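## Task

Wrap the red wire around the reel as one single strand turning in a single direction, never looping back on itself. Keep going until the total length still off the reel is less than the radius of one flange. Only wire lying between the two flanges counts as wound; wire beyond their rims or inside the central hole does not. At the end the reel must lie flat with all of it resting on the table.

## Robot and tools

ROBOT. Two arms, left_arm and right_arm, each with a parallel two-finger gripper. The fingers extend along the gripper's +z axis and part along its y axis. end_effector_position marks the spot between the finger pads, roughly 1 cm short of the fingertips. The scene frame has its origin on the table surface halfway between the nominal arm bases, +z up, +x reaching out over the table, and left_arm on the +y side (image left/right does not follow these names). Calibrated bases: left_arm at (-0.016, +0.330, 0) m, right_arm at (-0.028, -0.274, 0) m, both facing nearly along +x.

FRAMES. Each arm reports its hand pose, velocities and Hand target in its own base frame; fixed cameras (cam_high, cam_low) and the table use the scene frame. Wrist cameras are cam_left_wrist and cam_right_wrist.

THE 14-NUMBER ROW. Every motion row is one flat list of 14 numbers, each from -1 to 1: left_arm dx, dy, dz, rx, ry, rz, opening, then right_arm in the same order. dx..rz are an offset, not a pose: they are measured from that arm's Hand target as it stood when the action or move began, along that arm's own base axes, with rotation taken about the Hand target position. Scale: 1.0 equals 0.6 m for dx/dy/dz and 180 degrees for rx/ry/rz; rx, ry, rz form a single rotation vector. Repeating the same offset in a new call moves the arm further. Opening is absolute, not an offset: +1 fully open (0.094 m), -1 shut. Writing 0 there commands a half-open grip, so to keep a gripper as it is, resend its current command. All six pose zeros re-request the existing Hand target.

execute_actions(actions, cameras). actions is a list of actions; each action is a table of up to 15 rows, one per 1/30 s control step. A short table repeats its final row to fill 15 steps. Every row in an action is an offset from the same starting Hand target, not from the row before. An empty actions list returns the state plus all camera images; otherwise images appear only if cameras names them (["all"] for all, [] for none).

move(target, speed, blend, opening_speed, grip_force, blocking, cameras). target is one 14-number row or a list of up to 15 rows; every row is an offset from the Hand targets at the move's start, not from the previous row. speed: path top speed in m/s, 0.002 to 2.9, default 0.25 (turning limited to twice that in rad/s); one value or one per target. blend: corner rounding in metres for lists, default 0 (full stop at each waypoint). opening_speed: finger rate per second on the -1..1 scale, at least 0.2; use it to close gently. grip_force: per-pad force cap in newtons, 10 to 50, one number or one per arm; it persists until changed, and low values close slowly. blocking=false returns after about 0.5 s while the move continues. A move lasts at most 10 s of path. Paths are straight lines that ignore obstacles and the other arm; fast moves overshoot and stray. Avoid routing a gripper near its own arm's base. The result adds a move: line giving the ending (done, off_target, moving, held, fault) and any limits (paced = commanded pose clipped, held = steps withheld). done means at rest within 10 mm and 2 degrees.

wait(seconds 0 to 10): lets time pass holding commands. stop(): brakes a running move. zoom_image(camera, region [x0, y0, x1, y1] in pixels, at most 504 by 504) enlarges part of the latest image of a listed camera. read_manual(section="licences") gives licence text only. finished_scene(scene 1 or 2) ends the scene irreversibly; the task must already hold with the robot let go.

CONTROL DETAILS. Each control step the commanded orientation is clamped to within 40 degrees of the measured one. Grippers often stop a few cm short of the command because of friction and weight; a fresh command, even all zeros, asks again, and a remaining gap can be sent as an offset. An arm blocked by contact keeps pushing until commanded away; to release a push, command back past the gripper.

RESULT LINES. Hand target: the current commanded pose that next offsets count from. end_effector_position (m) and end_effector_quat_wxyz: in the arm's base frame. Tool commands: current opening commands. grip_measured: finger opening on the -1..1 scale, reading slightly wide when empty and narrower than a squeezed object. grip_effort_nm: averaged gripper motor effort, negative closing, not a pad force. Joint positions, velocities (omitted when all are within noise) and torques (offset and noisy; joints 1-3 wrap at ±28 N m). Calls running actions also list step positions. MOTOR HOT appears at 75 °C; at 90 °C an OVER-TEMPERATURE FAULT folds that arm for the rest of the scene.

AVOID. Anything leaving the table or being set down off it fails the task. Do not drop parts, release moving parts, slam, or shove hard; hitting fixed or heavy objects hard fails the scene. Keep the arms, grippers and wrist cameras from touching each other, and never close one gripper on the other's fingers. Spare the wrist camera cables from strain. Limit holding loads or stretching out for long, which heats motors. Objects may occasionally get nudged by outside disturbances.

Each tool is called after "Emit:" by a JSON object that holds its "name" and its "arguments".

## Session

Emit:
{"name": "execute_actions", "arguments": {"actions": []}}

Scene clock: 0.00 s.
left_arm: end_effector_position=(+0.3978, +0.0256, +0.1170) grip_measured=+1.000 grip_effort_nm=n/a end_effector_quat_wxyz=(+0.604, -0.042, +0.794, +0.056) | right_arm: end_effector_position=(+0.4000, -0.0384, +0.1029) grip_measured=+1.000 grip_effort_nm=n/a end_effector_quat_wxyz=(+0.579, +0.112, +0.803, -0.086)
Joint positions: left_arm=[-0.003 1.505 0.357 0.88 -0.144 0 0.094] | right_arm=[0.037 1.553 0.401 0.815 0.306 0.095 0.094]
Joint velocities: within noise
Joint torques (N m): no reading
Heat: left arm: 47 °C; right arm: 45 °C.
Hand target: left_arm +0.3987, +0.0257, +0.1194; +0.606, -0.043, +0.792, +0.056 | right_arm +0.4018, -0.0387, +0.1076; +0.583, +0.113, +0.800, -0.086
Tool commands: left_gripper/opening=+1.0 right_gripper/opening=+1.0

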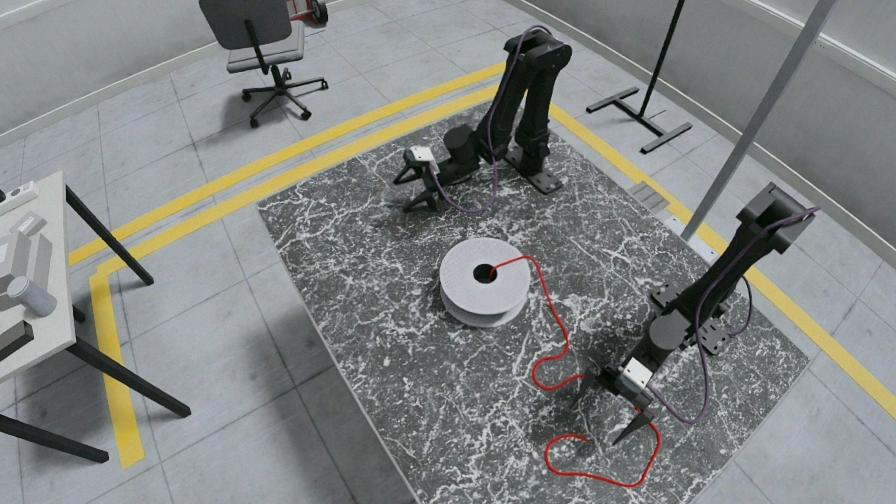

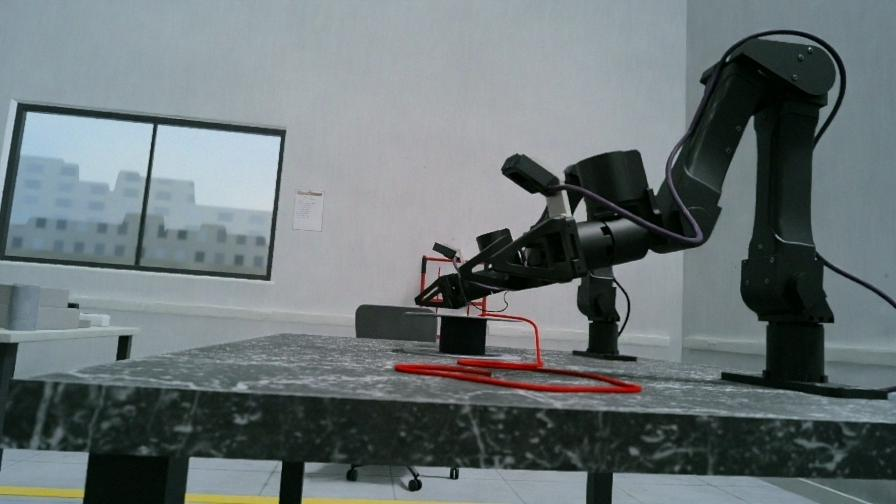

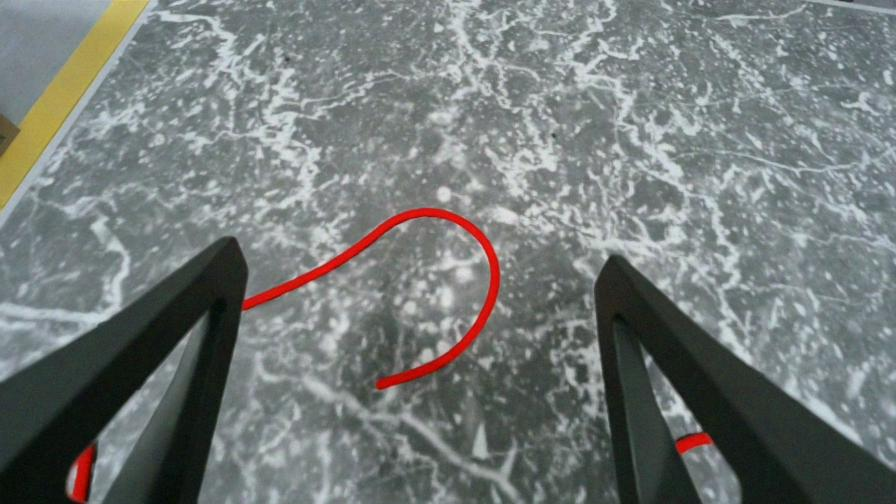

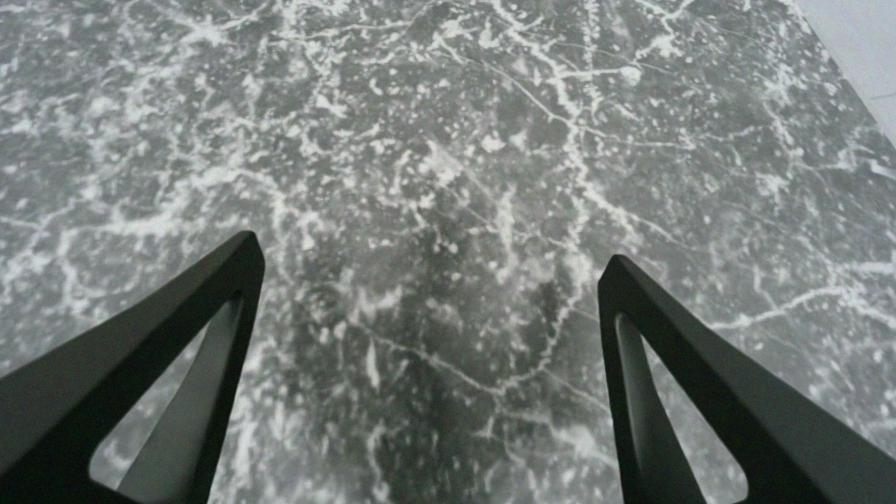

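Emit:
{"name": "zoom_image", "arguments": {"camera": "cam_high", "region": [420, 210, 720, 380]}}

Emit:
{"name": "zoom_image", "arguments": {"camera": "cam_low", "region": [360, 270, 680, 410]}}

Emit:
{"name": "zoom_image", "arguments": {"camera": "cam_high", "region": [480, 330, 740, 500]}}

Scaled by 1.680 from the camera's 896x504 image, which has a finer 1280x720 frame.

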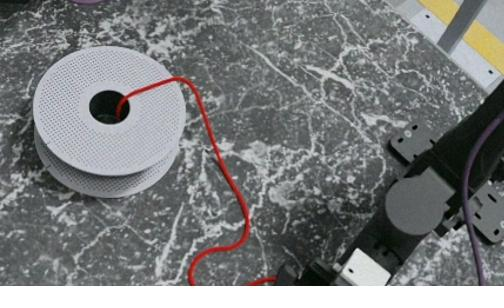

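Scaled by 1.575 from the camera's 896x504 image, which has a finer 1280x720 frame.

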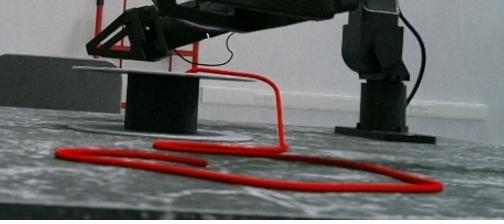

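Scaled by 1.938 from the camera's 896x504 image, which has a finer 1280x720 frame.

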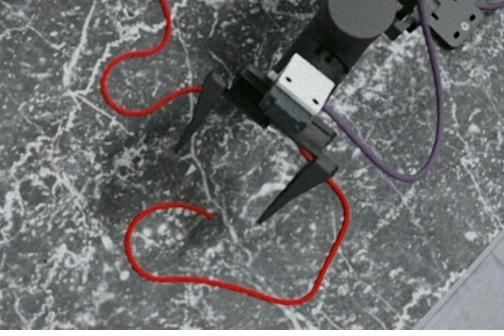

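Emit:
{"name": "zoom_image", "arguments": {"camera": "cam_high", "region": [430, 225, 560, 335]}}

Emit:
{"name": "zoom_image", "arguments": {"camera": "cam_low", "region": [390, 290, 560, 390]}}

Scaled by 3.877 from the camera's 896x504 image, which has a finer 1280x720 frame.

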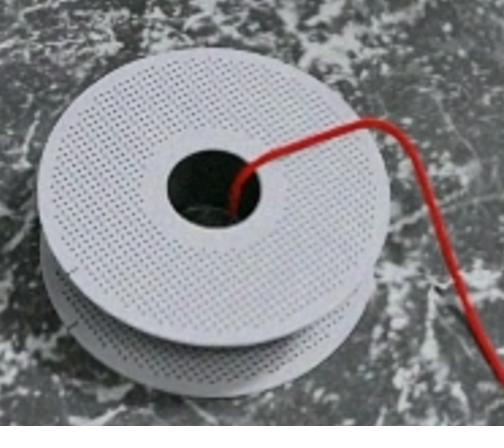

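Scaled by 2.965 from the camera's 896x504 image, which has a finer 1280x720 frame.

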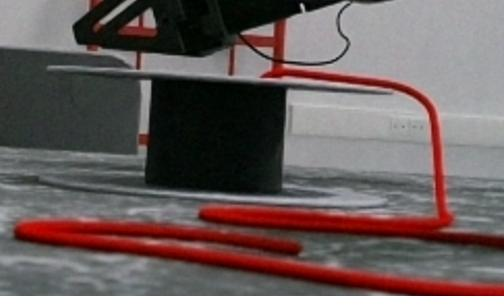

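Emit:
{"name": "move", "arguments": {"target": [-0.13, 0, 0.2, 0, 0, 0, 1, -0.138, 0.51, 0.144, 0, 0, 0.3056, 1], "speed": 0.3, "cameras": ["all"]}}

Scene clock: 91.73 s.
left_arm: end_effector_position=(+0.3199, +0.0259, +0.2217) grip_measured=+1.000 grip_effort_nm=0.03 end_effector_quat_wxyz=(+0.593, -0.041, +0.802, +0.057) | right_arm: end_effector_position=(+0.3159, +0.2615, +0.1846) grip_measured=+1.000 grip_effort_nm=-0.02 end_effector_quat_wxyz=(+0.554, -0.264, +0.767, +0.190)
Joint positions: left_arm=[-0.003 0.766 0.498 -0.029 -0.144 0 0.094] | right_arm=[0.708 1.28 0.597 0.362 0.044 0.013 0.094]
Joint torques (N m): left_arm=[-0.14 -1.63 11.14 2.32 -0.1 0.03] | right_arm=[0.17 -4.01 9.51 2 -0.09 -0.09]
Heat: left arm: 53 °C; right arm: 45 °C.
Hand target: left_arm +0.3207, +0.0257, +0.2395; +0.606, -0.043, +0.792, +0.056 | right_arm +0.3189, +0.2674, +0.1942; +0.557, -0.269, +0.761, +0.193
Off the commanded pose: left_arm 0.018 m, 2 deg | right_arm 0.011 m, 1 deg.
move: off_target (left_arm, right_arm)
camera_calibration:
cam_left_wrist: T_world_to_cam=[[0.151258, -0.988253, 0.0218265, -0.0315415], [-0.901978, -0.14702, -0.405982, 0.390398], [0.404422, 0.0417212, -0.91362, 0.181725], [0, 0, 0, 1]] pos_world=[0.283408, 0.0186435, 0.325211]
cam_right_wrist: T_world_to_cam=[[0.630459, -0.772934, 0.0713733, -0.0140302], [-0.693506, -0.602192, -0.395493, 0.457004], [0.34867, 0.199844, -0.915692, 0.119426], [0, 0, 0, 1]] pos_world=[0.28414, 0.240493, 0.291101]

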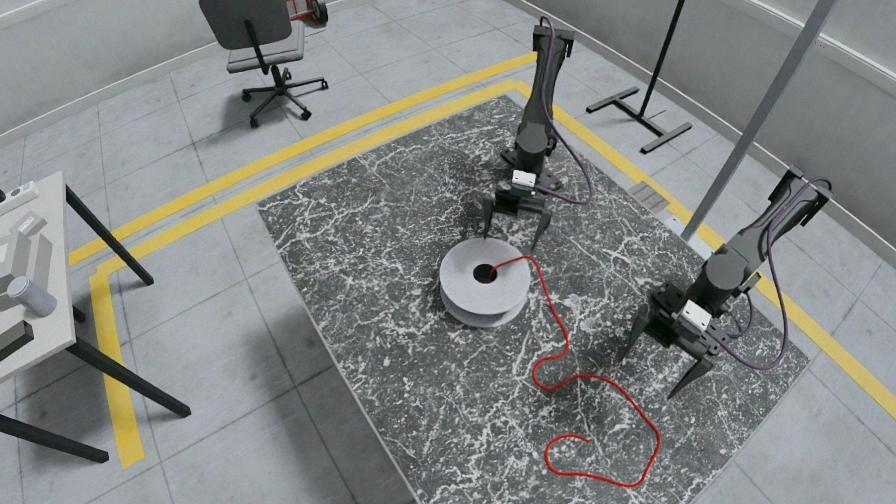

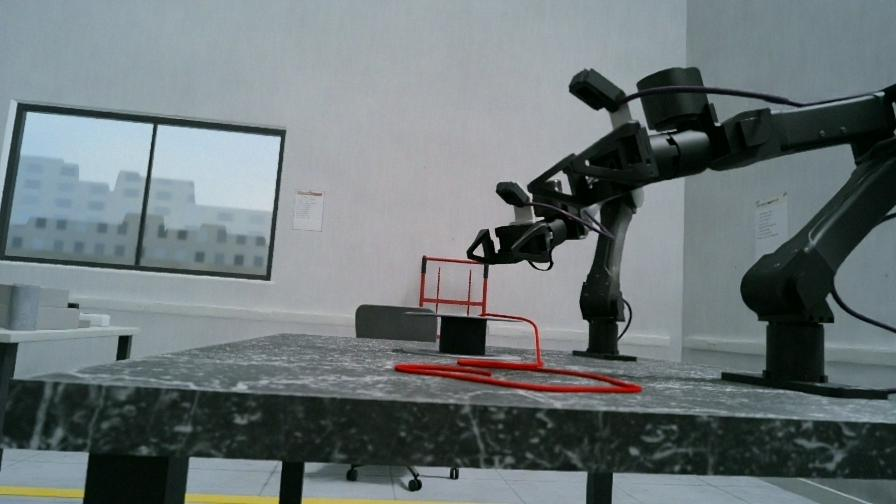

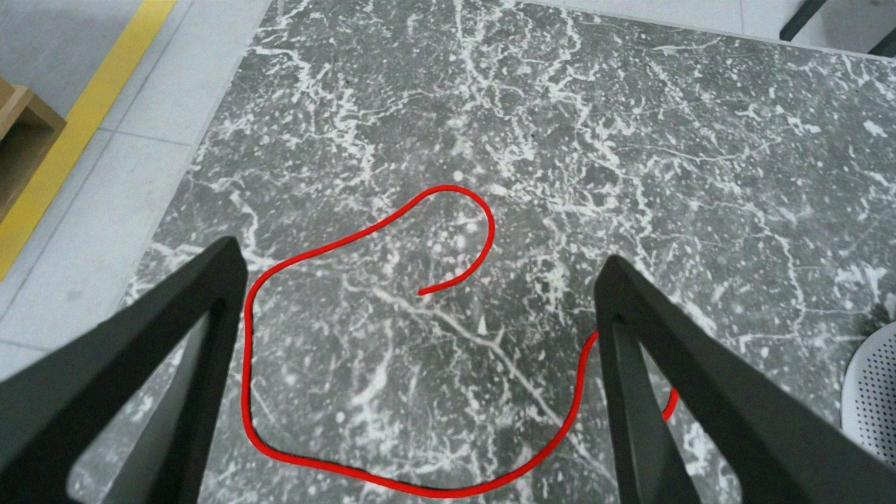

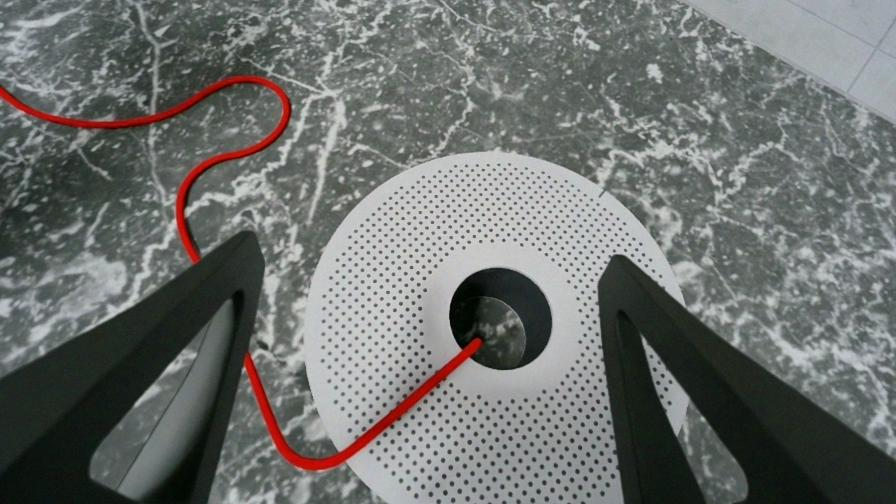

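Emit:
{"name": "zoom_image", "arguments": {"camera": "cam_right_wrist", "region": [420, 240, 580, 380]}}

Emit:
{"name": "zoom_image", "arguments": {"camera": "cam_right_wrist", "region": [270, 130, 720, 504]}}

Scaled by 3.150 from the camera's 896x504 image, which has a finer 1280x720 frame.

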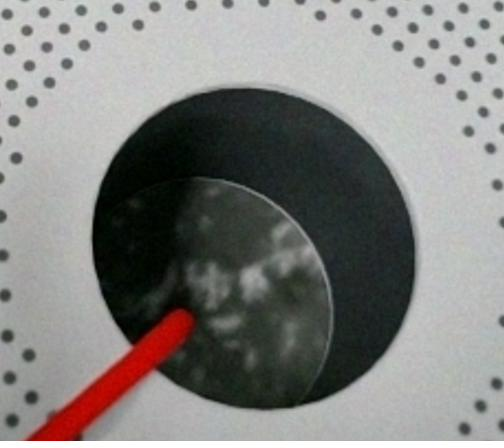

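Scaled by 1.120 from the camera's 896x504 image, which has a finer 1280x720 frame.

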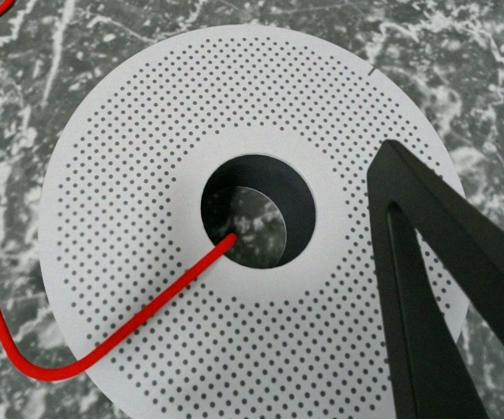

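Emit:
{"name": "zoom_image", "arguments": {"camera": "cam_high", "region": [460, 160, 600, 270]}}

Emit:
{"name": "zoom_image", "arguments": {"camera": "cam_high", "region": [590, 270, 760, 410]}}

Scaled by 3.600 from the camera's 896x504 image, which has a finer 1280x720 frame.

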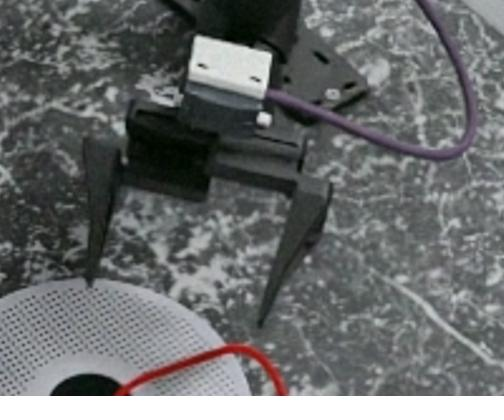

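Scaled by 2.965 from the camera's 896x504 image, which has a finer 1280x720 frame.

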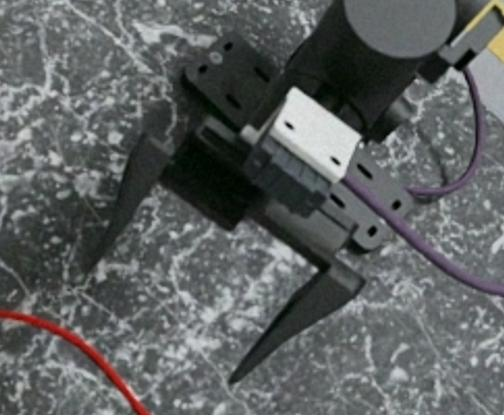

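Emit:
{"name": "move", "arguments": {"target": [0, 0, 0, 0, 0, 0, 1, 0.064, -0.0433, -0.09, -0.317, 0.251, 0.125, -0.9], "speed": 0.25, "cameras": ["cam_high", "cam_right_wrist"]}}

Scene clock: 411.70 s.
left_arm: end_effector_position=(+0.3198, +0.0259, +0.2216) grip_measured=+1.000 grip_effort_nm=0.02 end_effector_quat_wxyz=(+0.593, -0.041, +0.802, +0.057) | right_arm: end_effector_position=(+0.3565, +0.2380, +0.1395) grip_measured=-0.898 grip_effort_nm=-0.14 end_effector_quat_wxyz=(+0.012, -0.530, +0.848, +0.001)
Joint positions: left_arm=[-0.003 0.766 0.498 -0.029 -0.144 0 0.094] | right_arm=[0.586 2.212 2.211 -1.546 -0.001 -0.532 0.005]
Joint torques (N m): left_arm=[-0.2 -1.66 11.15 2.36 -0.11 0.03] | right_arm=[0.47 -11.18 8.23 0.12 0.03 -0.13]
Heat: left arm: 49 °C; right arm: 46 °C.
Hand target: left_arm +0.3207, +0.0257, +0.2394; +0.606, -0.043, +0.792, +0.056 | right_arm +0.3573, +0.2413, +0.1402; +0.001, -0.537, +0.843, +0.000
Off the commanded pose: left_arm 0.018 m, 2 deg | right_arm 0.004 m, 2 deg.
joint sent to its limit (right arm) — joint 4 (wrist pitch), lower limit. The joint targets still meet the commanded pose.
move: off_target (left_arm)
camera_calibration:
cam_right_wrist: T_world_to_cam=[[0.92868, -0.370616, 0.014045, -0.248683], [-0.261816, -0.628289, 0.732602, 0.148186], [-0.26269, -0.68403, -0.680512, 0.46416], [0, 0, 0, 1]] pos_world=[0.391675, 0.318437, 0.210798]
Images, in order (width x height): cam_high 896x504, cam_right_wrist 896x504.

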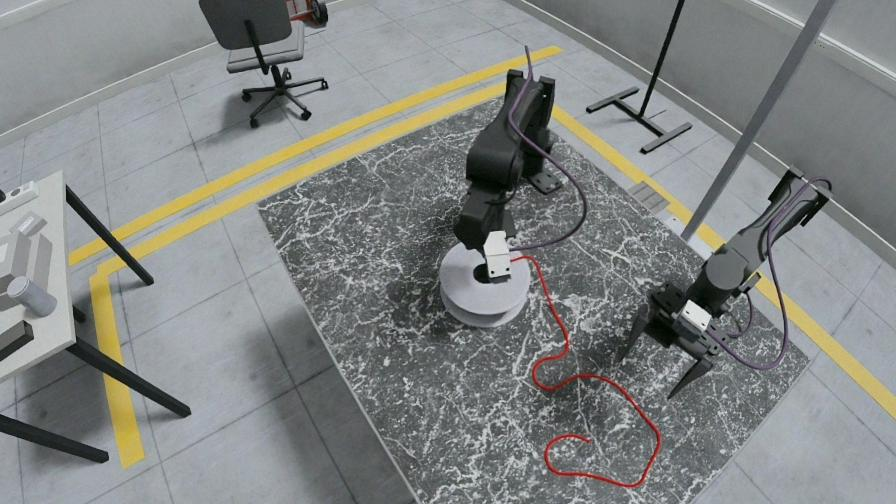

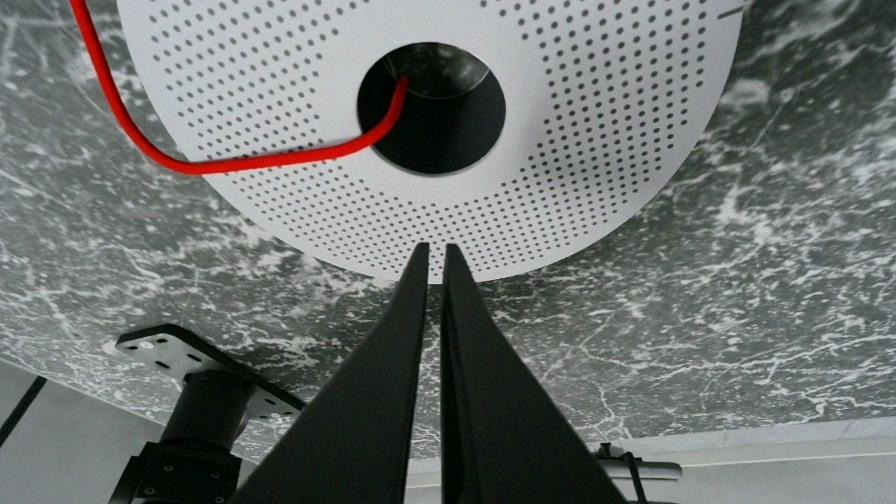

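Emit:
{"name": "move", "arguments": {"target": [0, 0, 0, 0, 0, 0, 1, 0.0017, 0.0108, -0.08, 0, 0, 0, -0.9], "speed": 0.12, "cameras": ["cam_right_wrist"]}}

Scene clock: 439.57 s.
left_arm: end_effector_position=(+0.3198, +0.0259, +0.2216) grip_measured=+1.000 grip_effort_nm=0.03 end_effector_quat_wxyz=(+0.593, -0.041, +0.802, +0.057) | right_arm: end_effector_position=(+0.3584, +0.2453, +0.1029) grip_measured=-0.898 grip_effort_nm=-0.14 end_effector_quat_wxyz=(+0.007, -0.535, +0.845, +0.000)
Joint positions: left_arm=[-0.003 0.766 0.498 -0.029 -0.144 0 0.094] | right_arm=[0.598 2.222 2.081 -1.416 0 -0.532 0.005]
Joint torques (N m): left_arm=[-0.17 -1.66 11.15 2.37 -0.11 0.01] | right_arm=[0.36 -11.49 5.05 0.45 0 0.03]
Heat: left arm: 49 °C; right arm: 46 °C.
Hand target: left_arm +0.3207, +0.0257, +0.2394; +0.606, -0.043, +0.792, +0.056 | right_arm +0.3584, +0.2478, +0.0921; +0.000, -0.537, +0.843, +0.000
Off the commanded pose: left_arm 0.018 m, 2 deg | right_arm 0.011 m, 1 deg.
move: off_target (left_arm, right_arm)
camera_calibration:
cam_right_wrist: T_world_to_cam=[[0.933102, -0.3595, 0.00902849, -0.250972], [-0.248609, -0.626731, 0.738514, 0.174327], [-0.259837, -0.691353, -0.674178, 0.444806], [0, 0, 0, 1]] pos_world=[0.393099, 0.326549, 0.173402]
Images, in order (width x height): cam_right_wrist 896x504.

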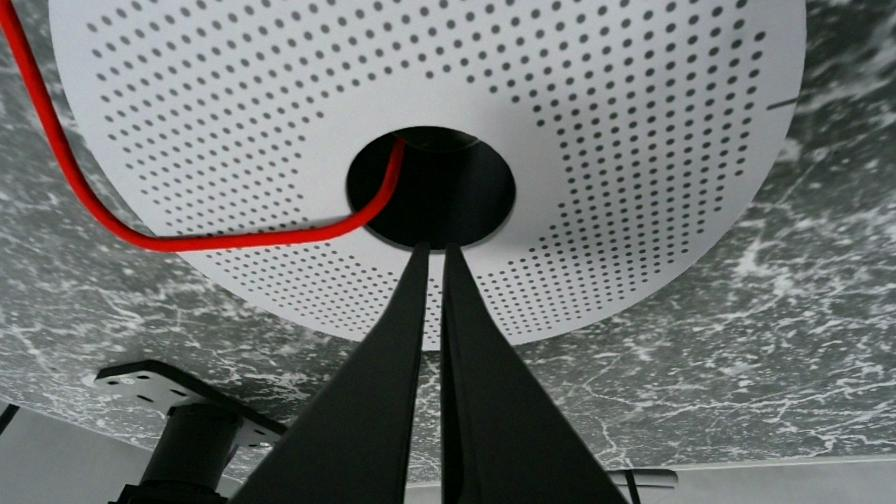

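Emit:
{"name": "move", "arguments": {"target": [0, 0, 0, 0, 0, 0, 1, 0.003, 0.002, -0.0452, 0, 0, 0, -0.9], "speed": 0.08, "cameras": ["cam_right_wrist"]}}

Scene clock: 481.23 s.
left_arm: end_effector_position=(+0.3198, +0.0259, +0.2216) grip_measured=+1.000 grip_effort_nm=0.03 end_effector_quat_wxyz=(+0.593, -0.041, +0.802, +0.057) | right_arm: end_effector_position=(+0.3612, +0.2472, +0.0775) grip_measured=-0.898 grip_effort_nm=-0.14 end_effector_quat_wxyz=(+0.009, -0.535, +0.845, +0.000)
Joint positions: left_arm=[-0.003 0.766 0.498 -0.029 -0.144 0 0.094] | right_arm=[0.598 2.228 1.989 -1.314 0 -0.532 0.005]
Joint torques (N m): left_arm=[-0.16 -1.65 11.21 2.37 -0.11 0.03] | right_arm=[0.32 -11.11 4.97 0.49 0.01 0.03]
Heat: left arm: 49 °C; right arm: 42 °C.
Hand target: left_arm +0.3207, +0.0257, +0.2394; +0.606, -0.043, +0.792, +0.056 | right_arm +0.3601, +0.2490, +0.0649; +0.000, -0.537, +0.843, +0.000
Off the commanded pose: left_arm 0.018 m, 2 deg | right_arm 0.013 m, 1 deg.
move: off_target (left_arm, right_arm)
camera_calibration:
cam_right_wrist: T_world_to_cam=[[0.933051, -0.359562, 0.0114277, -0.252873], [-0.251212, -0.628491, 0.736133, 0.196534], [-0.257503, -0.689721, -0.67674, 0.428652], [0, 0, 0, 1]] pos_world=[0.395694, 0.328246, 0.1483]
Images, in order (width x height): cam_right_wrist 896x504.

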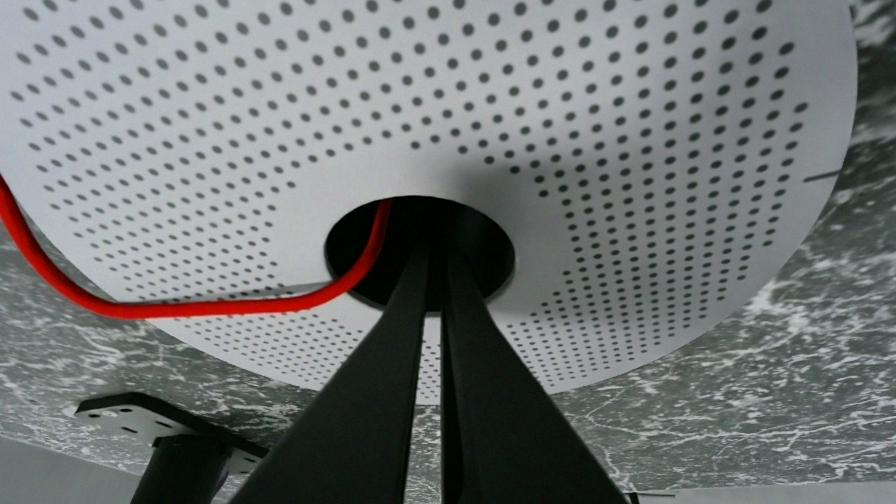

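Emit:
{"name": "move", "arguments": {"target": [0, 0, 0, 0, 0, 0, 1, -0.0048, -0.0022, -0.019, 0, 0, 0, -0.9], "speed": 0.06, "cameras": ["cam_right_wrist"]}}

Scene clock: 489.43 s.
left_arm: end_effector_position=(+0.3198, +0.0259, +0.2216) grip_measured=+1.000 grip_effort_nm=0.02 end_effector_quat_wxyz=(+0.593, -0.041, +0.802, +0.057) | right_arm: end_effector_position=(+0.3588, +0.2456, +0.0619) grip_measured=-0.898 grip_effort_nm=-0.14 end_effector_quat_wxyz=(+0.004, -0.535, +0.845, +0.000)
Joint positions: left_arm=[-0.003 0.766 0.498 -0.029 -0.144 0 0.094] | right_arm=[0.598 2.228 1.927 -1.262 0 -0.532 0.005]
Joint torques (N m): left_arm=[-0.2 -1.69 11.18 2.38 -0.11 0.02] | right_arm=[0.5 -12.19 4.68 0.46 0.01 0]
Heat: left arm: 49 °C; right arm: 42 °C.
Hand target: left_arm +0.3207, +0.0257, +0.2394; +0.606, -0.043, +0.792, +0.056 | right_arm +0.3572, +0.2477, +0.0535; +0.000, -0.537, +0.843, +0.000
Off the commanded pose: left_arm 0.018 m, 2 deg | right_arm 0.009 m, 1 deg.
move: off_target (left_arm)
camera_calibration:
cam_right_wrist: T_world_to_cam=[[0.933114, -0.359531, 0.00596262, -0.250759], [-0.245348, -0.624469, 0.741513, 0.202996], [-0.262874, -0.69338, -0.670911, 0.418882], [0, 0, 0, 1]] pos_world=[0.393904, 0.327053, 0.132003]
Images, in order (width x height): cam_right_wrist 896x504.

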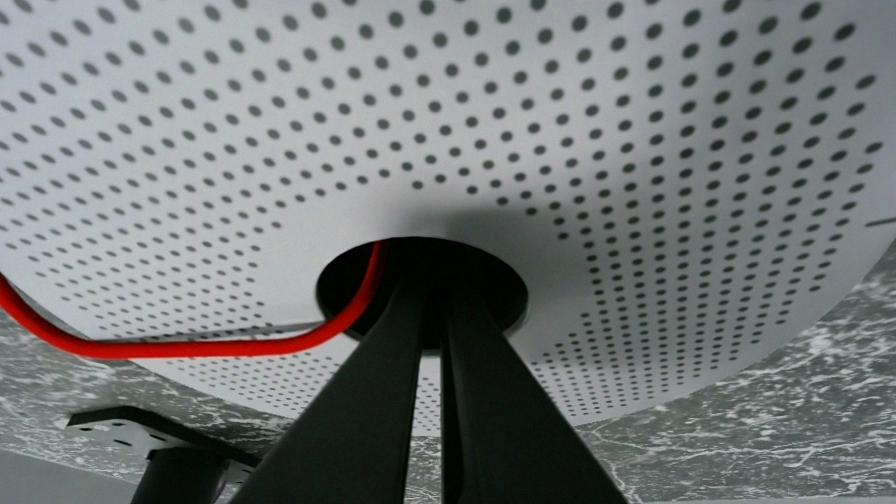

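Emit:
{"name": "move", "arguments": {"target": [0, 0, 0, 0, 0, 0, 1, -0.001, 0.0005, 0.018, 0, 0, 0, -0.9], "speed": 0.06}}

Scene clock: 503.60 s.
left_arm: end_effector_position=(+0.3198, +0.0259, +0.2216) grip_measured=+1.000 grip_effort_nm=0.03 end_effector_quat_wxyz=(+0.593, -0.041, +0.802, +0.057) | right_arm: end_effector_position=(+0.3581, +0.2451, +0.0619) grip_measured=-0.898 grip_effort_nm=-0.14 end_effector_quat_wxyz=(+0.002, -0.535, +0.845, +0.000)
Joint positions: left_arm=[-0.003 0.766 0.498 -0.029 -0.144 0 0.094] | right_arm=[0.598 2.228 1.927 -1.265 0 -0.532 0.005]
Joint torques (N m): left_arm=[-0.16 -1.63 11.17 2.37 -0.11 0.02] | right_arm=[0.66 -12.68 7.43 0.08 0.02 0.03]
Heat: left arm: 49 °C; right arm: 42 °C.
Hand target: left_arm +0.3207, +0.0257, +0.2394; +0.606, -0.043, +0.792, +0.056 | right_arm +0.3566, +0.2479, +0.0643; +0.000, -0.537, +0.843, +0.000
Off the commanded pose: left_arm 0.018 m, 2 deg | right_arm 0.004 m, 0 deg.
move: off_target (left_arm)

Emit:
{"name": "move", "arguments": {"target": [0, 0, 0, 0, 0, 0, 1, 0, 0, 0.02, 0, 0, 0, -0.9], "speed": 0.06}}

Scene clock: 506.47 s.
left_arm: end_effector_position=(+0.3198, +0.0259, +0.2216) grip_measured=+1.000 grip_effort_nm=0.03 end_effector_quat_wxyz=(+0.593, -0.041, +0.802, +0.057) | right_arm: end_effector_position=(+0.3553, +0.2431, +0.0695) grip_measured=-0.898 grip_effort_nm=-0.14 end_effector_quat_wxyz=(-0.005, -0.535, +0.845, +0.000)
Joint positions: left_arm=[-0.003 0.766 0.498 -0.029 -0.144 0 0.094] | right_arm=[0.598 2.228 1.957 -1.311 0 -0.532 0.005]
Joint torques (N m): left_arm=[-0.14 -1.68 11.22 2.36 -0.11 0.03] | right_arm=[0.65 -12.78 8.28 0.02 0.02 0.04]
Heat: left arm: 49 °C; right arm: 42 °C.
Hand target: left_arm +0.3207, +0.0257, +0.2394; +0.606, -0.043, +0.792, +0.056 | right_arm +0.3566, +0.2480, +0.0763; +0.000, -0.537, +0.843, +0.000
Off the commanded pose: left_arm 0.018 m, 2 deg | right_arm 0.008 m, 1 deg.
move: off_target (left_arm)

Emit:
{"name": "move", "arguments": {"target": [0, 0, 0, 0, 0, 0, 1, 0, 0, 0, 0, 0, 0, -0.2], "speed": 0.06, "grip_force": [50, 25], "opening_speed": 0.4, "cameras": ["cam_right_wrist", "cam_high"]}}

Scene clock: 511.97 s.
left_arm: end_effector_position=(+0.3198, +0.0259, +0.2216) grip_measured=+1.000 grip_effort_nm=0.03 end_effector_quat_wxyz=(+0.593, -0.041, +0.802, +0.057) | right_arm: end_effector_position=(+0.3555, +0.2424, +0.0695) grip_measured=-0.203 grip_effort_nm=0.12 end_effector_quat_wxyz=(-0.006, -0.535, +0.845, -0.002)
Joint positions: left_arm=[-0.003 0.766 0.498 -0.029 -0.144 0 0.094] | right_arm=[0.598 2.228 1.957 -1.311 0.004 -0.532 0.037]
Joint torques (N m): left_arm=[-0.16 -1.69 11.17 2.37 -0.11 0.03] | right_arm=[0.58 -13.08 8.32 0.01 -0.07 0.05]
Heat: left arm: 49 °C; right arm: 42 °C.
Hand target: left_arm +0.3207, +0.0257, +0.2394; +0.606, -0.043, +0.792, +0.056 | right_arm +0.3566, +0.2479, +0.0763; +0.000, -0.537, +0.843, +0.000
Off the commanded pose: left_arm 0.018 m, 2 deg | right_arm 0.009 m, 1 deg.
grip_force (N): 50, 25
move: off_target (left_arm)
camera_calibration:
cam_right_wrist: T_world_to_cam=[[0.933146, -0.359495, -0.0016973, -0.248323], [-0.235081, -0.613761, 0.75368, 0.18749], [-0.271986, -0.702894, -0.657239, 0.425482], [0, 0, 0, 1]] pos_world=[0.391522, 0.324872, 0.137914]
Images, in order (width x height): cam_high 896x504, cam_right_wrist 896x504.

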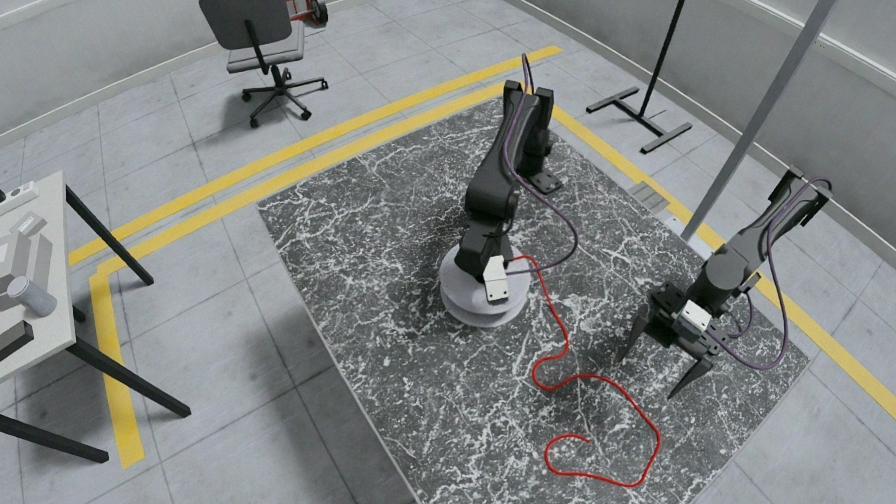

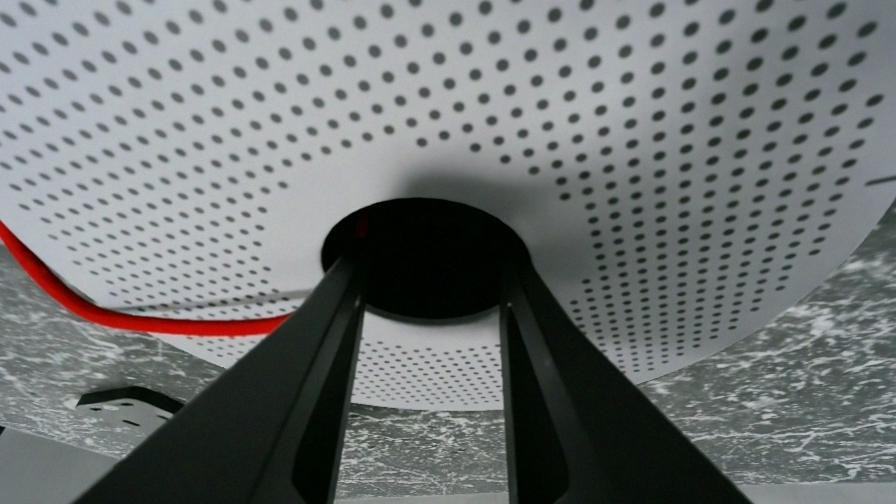

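Emit:
{"name": "zoom_image", "arguments": {"camera": "cam_right_wrist", "region": [260, 180, 600, 370]}}

Scaled by 1.482 from the camera's 896x504 image, which has a finer 1280x720 frame.

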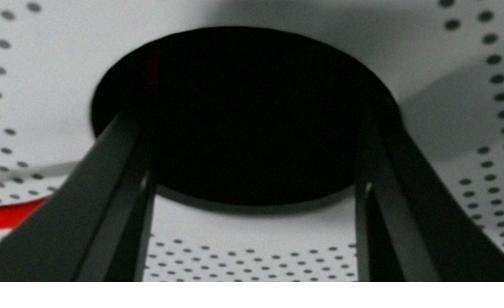

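Emit:
{"name": "move", "arguments": {"target": [0, 0, 0, 0, 0, 0, 1, 0, 0, 0, 0, 0, 0, 0.1], "speed": 0.06, "grip_force": [50, 25], "opening_speed": 0.3, "cameras": ["cam_right_wrist"]}}

Scene clock: 519.20 s.
left_arm: end_effector_position=(+0.3198, +0.0259, +0.2216) grip_measured=+1.000 grip_effort_nm=0.03 end_effector_quat_wxyz=(+0.593, -0.041, +0.802, +0.057) | right_arm: end_effector_position=(+0.3546, +0.2434, +0.0733) grip_measured=+0.019 grip_effort_nm=1.25 end_effector_quat_wxyz=(-0.006, -0.535, +0.845, -0.002)
Joint positions: left_arm=[-0.003 0.766 0.498 -0.029 -0.144 0 0.094] | right_arm=[0.601 2.228 1.972 -1.327 0.004 -0.528 0.048]
Joint torques (N m): left_arm=[-0.18 -1.68 11.19 2.37 -0.12 0.04] | right_arm=[0.34 -12.64 7.42 0.18 -0.04 -0.01]
Heat: left arm: 49 °C; right arm: 42 °C.
Hand target: left_arm +0.3207, +0.0257, +0.2394; +0.606, -0.043, +0.792, +0.056 | right_arm +0.3567, +0.2480, +0.0764; +0.000, -0.537, +0.843, +0.000
Off the commanded pose: left_arm 0.018 m, 2 deg | right_arm 0.006 m, 1 deg.
grip_force (N): 50, 25
move: off_target (left_arm)
camera_calibration:
cam_right_wrist: T_world_to_cam=[[0.932747, -0.360525, -0.00230537, -0.246726], [-0.235064, -0.612977, 0.754324, 0.184797], [-0.273366, -0.703051, -0.656499, 0.428912], [0, 0, 0, 1]] pos_world=[0.390822, 0.325873, 0.141615]
Images, in order (width x height): cam_right_wrist 896x504.

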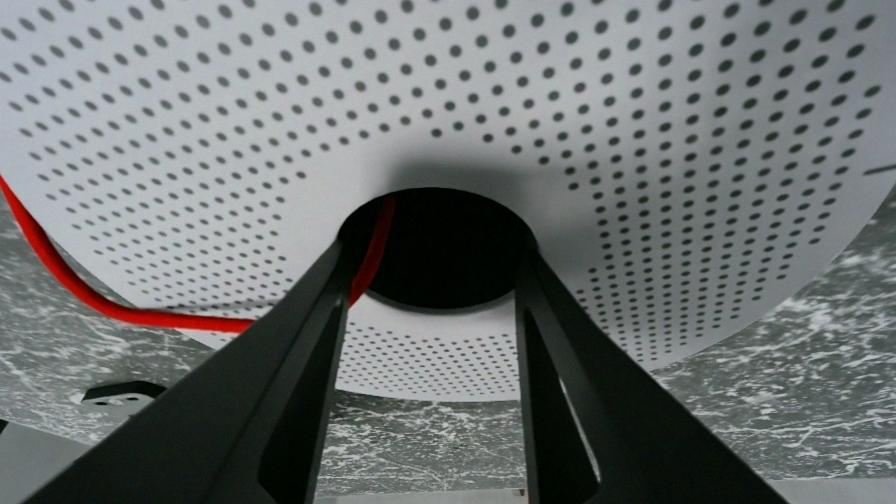

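Emit:
{"name": "zoom_image", "arguments": {"camera": "cam_right_wrist", "region": [240, 170, 620, 400]}}

Emit:
{"name": "execute_actions", "arguments": {"actions": [], "cameras": ["cam_low", "cam_high"]}}

Emit:
{"name": "zoom_image", "arguments": {"camera": "cam_low", "region": [390, 200, 590, 370]}}

Scaled by 1.326 from the camera's 896x504 image, which has a finer 1280x720 frame.

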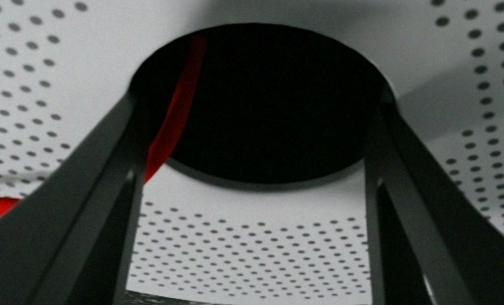

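Scene clock: 529.30 s.
left_arm: end_effector_position=(+0.3198, +0.0259, +0.2216) grip_measured=+1.000 grip_effort_nm=0.03 end_effector_quat_wxyz=(+0.593, -0.041, +0.802, +0.057) | right_arm: end_effector_position=(+0.3546, +0.2434, +0.0733) grip_measured=+0.019 grip_effort_nm=1.25 end_effector_quat_wxyz=(-0.006, -0.535, +0.845, -0.002)
Joint positions: left_arm=[-0.003 0.766 0.498 -0.029 -0.144 0 0.094] | right_arm=[0.601 2.228 1.972 -1.327 0.004 -0.528 0.048]
Joint velocities: within noise
Joint torques (N m): left_arm=[-0.17 -1.65 11.15 2.37 -0.12 0.02] | right_arm=[0.38 -12.96 7.34 0.17 -0.06 -0.01]
Heat: left arm: 49 °C; right arm: 42 °C.
Hand target: left_arm +0.3207, +0.0257, +0.2394; +0.606, -0.043, +0.792, +0.056 | right_arm +0.3567, +0.2480, +0.0764; +0.000, -0.537, +0.843, +0.000
Tool commands: left_gripper/opening=+1.0 right_gripper/opening=+0.1
Off the commanded pose: left_arm 0.018 m, 2 deg | right_arm 0.006 m, 1 deg.
grip_force (N): 50, 25
Images, in order (width x height): cam_high 896x504, cam_low 896x504.

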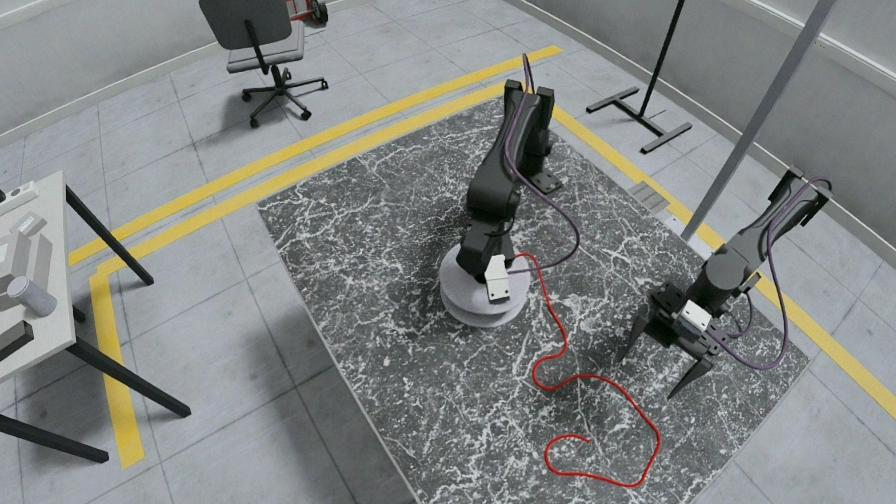

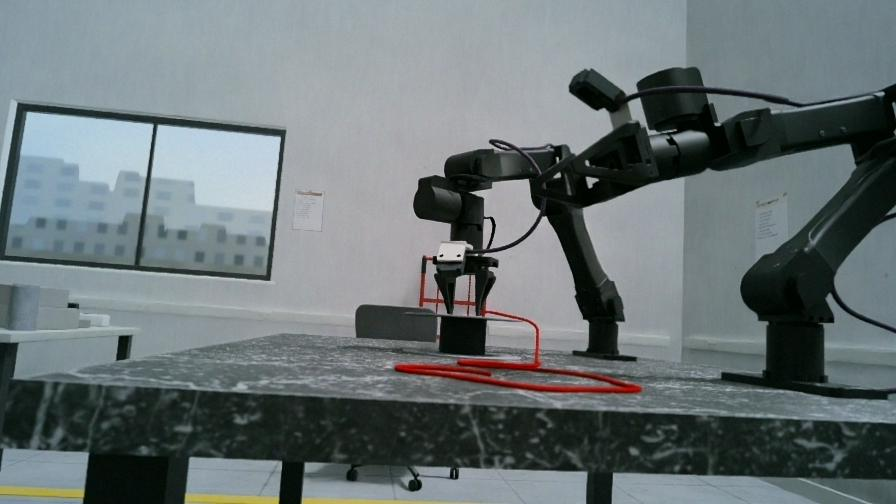

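Scaled by 2.520 from the camera's 896x504 image, which has a finer 1280x720 frame.

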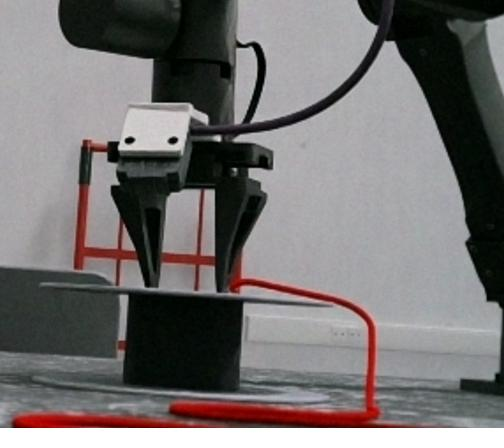

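Emit:
{"name": "move", "arguments": {"target": [[0,0,0,0,0,0,1, 0,0,0,0,0,0,-0.9],[0,0,0,0,0,0,1, 0,0.001,0.075,0,0,0,-0.9],[0,0,0,0,0,0,1, -0.001,0.0015,0.075,0,0,-0.79,-0.9]], "speed": 0.25, "grip_force": [50, 50], "cameras": ["cam_right_wrist", "cam_high"]}}

Scene clock: 560.33 s.
left_arm: end_effector_position=(+0.3198, +0.0259, +0.2216) grip_measured=+1.000 grip_effort_nm=0.02 end_effector_quat_wxyz=(+0.593, -0.041, +0.802, +0.057) | right_arm: end_effector_position=(+0.3564, +0.2460, +0.1230) grip_measured=-0.898 grip_effort_nm=-0.14 end_effector_quat_wxyz=(+0.001, +0.622, +0.783, +0.006)
Joint positions: left_arm=[-0.003 0.766 0.498 -0.029 -0.144 0 0.094] | right_arm=[0.601 2.233 2.18 -1.505 -0.002 1.944 0.005]
Joint torques (N m): left_arm=[-0.2 -1.69 11.18 2.37 -0.11 0.02] | right_arm=[0.55 -11.07 8.02 0.07 0.05 0.18]
Heat: left arm: 49 °C; right arm: 42 °C.
Hand target: left_arm +0.3207, +0.0257, +0.2394; +0.606, -0.043, +0.792, +0.056 | right_arm +0.3561, +0.2488, +0.1213; +0.000, +0.624, +0.782, -0.001
Off the commanded pose: left_arm 0.018 m, 2 deg | right_arm 0.003 m, 1 deg.
move: off_target (left_arm)
camera_calibration:
cam_right_wrist: T_world_to_cam=[[-0.955062, -0.296259, -0.00932954, 0.410575], [-0.20264, 0.62964, 0.749993, -0.167388], [-0.216318, 0.718181, -0.661379, 0.0945489], [0, 0, 0, 1]] pos_world=[0.378658, 0.159127, 0.191903]
Images, in order (width x height): cam_high 896x504, cam_right_wrist 896x504.

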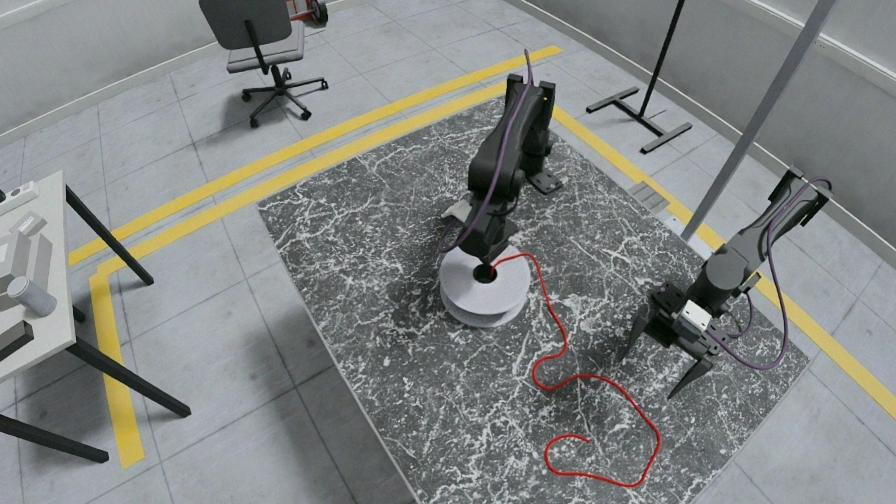

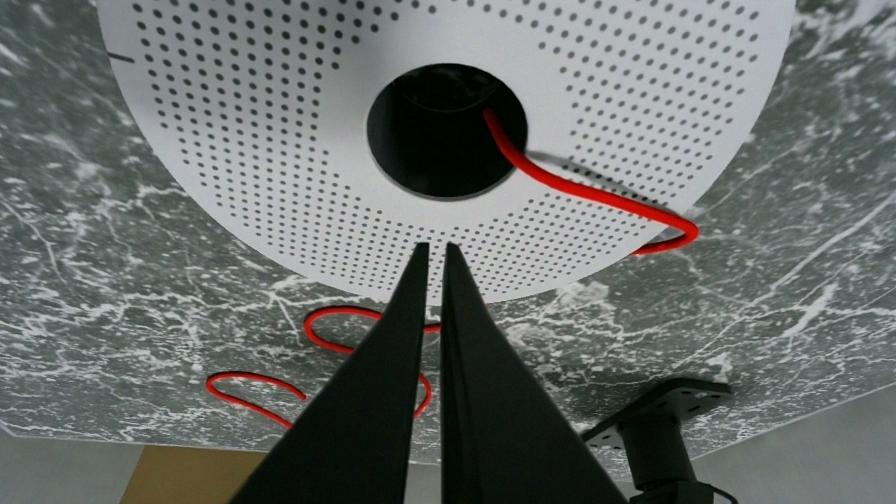

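Emit:
{"name": "move", "arguments": {"target": [0, 0, 0, 0, 0, 0, 1, 0.003, -0.0048, -0.0938, 0, 0, -0.039, -0.9], "speed": 0.1, "cameras": ["cam_right_wrist"]}}

Scene clock: 582.00 s.
left_arm: end_effector_position=(+0.3198, +0.0259, +0.2216) grip_measured=+1.000 grip_effort_nm=0.03 end_effector_quat_wxyz=(+0.593, -0.041, +0.802, +0.057) | right_arm: end_effector_position=(+0.3595, +0.2481, +0.0701) grip_measured=-0.898 grip_effort_nm=-0.14 end_effector_quat_wxyz=(+0.000, +0.666, +0.746, +0.005)
Joint positions: left_arm=[-0.003 0.766 0.498 -0.029 -0.144 0 0.094] | right_arm=[0.601 2.233 1.969 -1.297 -0.002 2.059 0.005]
Joint torques (N m): left_arm=[-0.16 -1.66 11.18 2.37 -0.11 0.03] | right_arm=[-0.12 -13.26 4.66 0.37 0.04 0.11]
Heat: left arm: 49 °C; right arm: 42 °C.
Hand target: left_arm +0.3207, +0.0257, +0.2394; +0.606, -0.043, +0.792, +0.056 | right_arm +0.3579, +0.2460, +0.0649; +0.000, +0.670, +0.742, -0.001
Off the commanded pose: left_arm 0.018 m, 2 deg | right_arm 0.006 m, 1 deg.
move: off_target (left_arm)
camera_calibration:
cam_right_wrist: T_world_to_cam=[[-0.982741, -0.184869, -0.006537, 0.395789], [-0.127061, 0.648912, 0.750179, -0.160432], [-0.134443, 0.738062, -0.661203, 0.024297], [0, 0, 0, 1]] pos_world=[0.37184, 0.159343, 0.139005]
Images, in order (width x height): cam_right_wrist 896x504.

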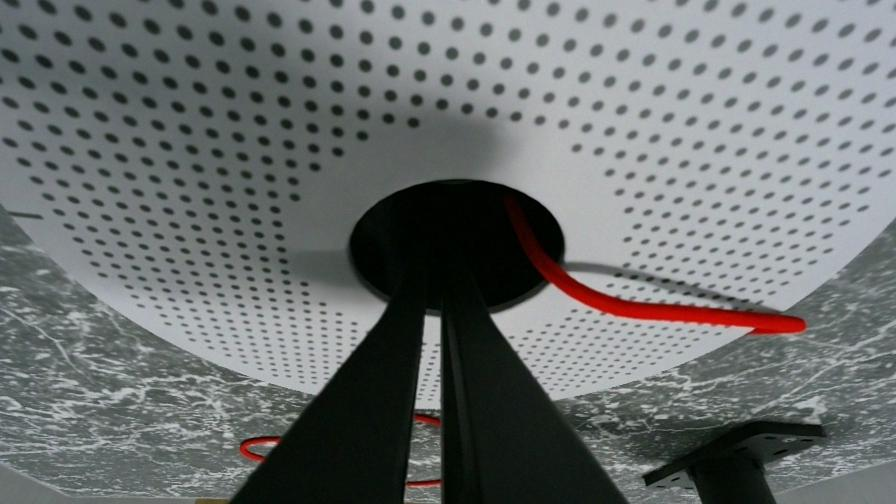

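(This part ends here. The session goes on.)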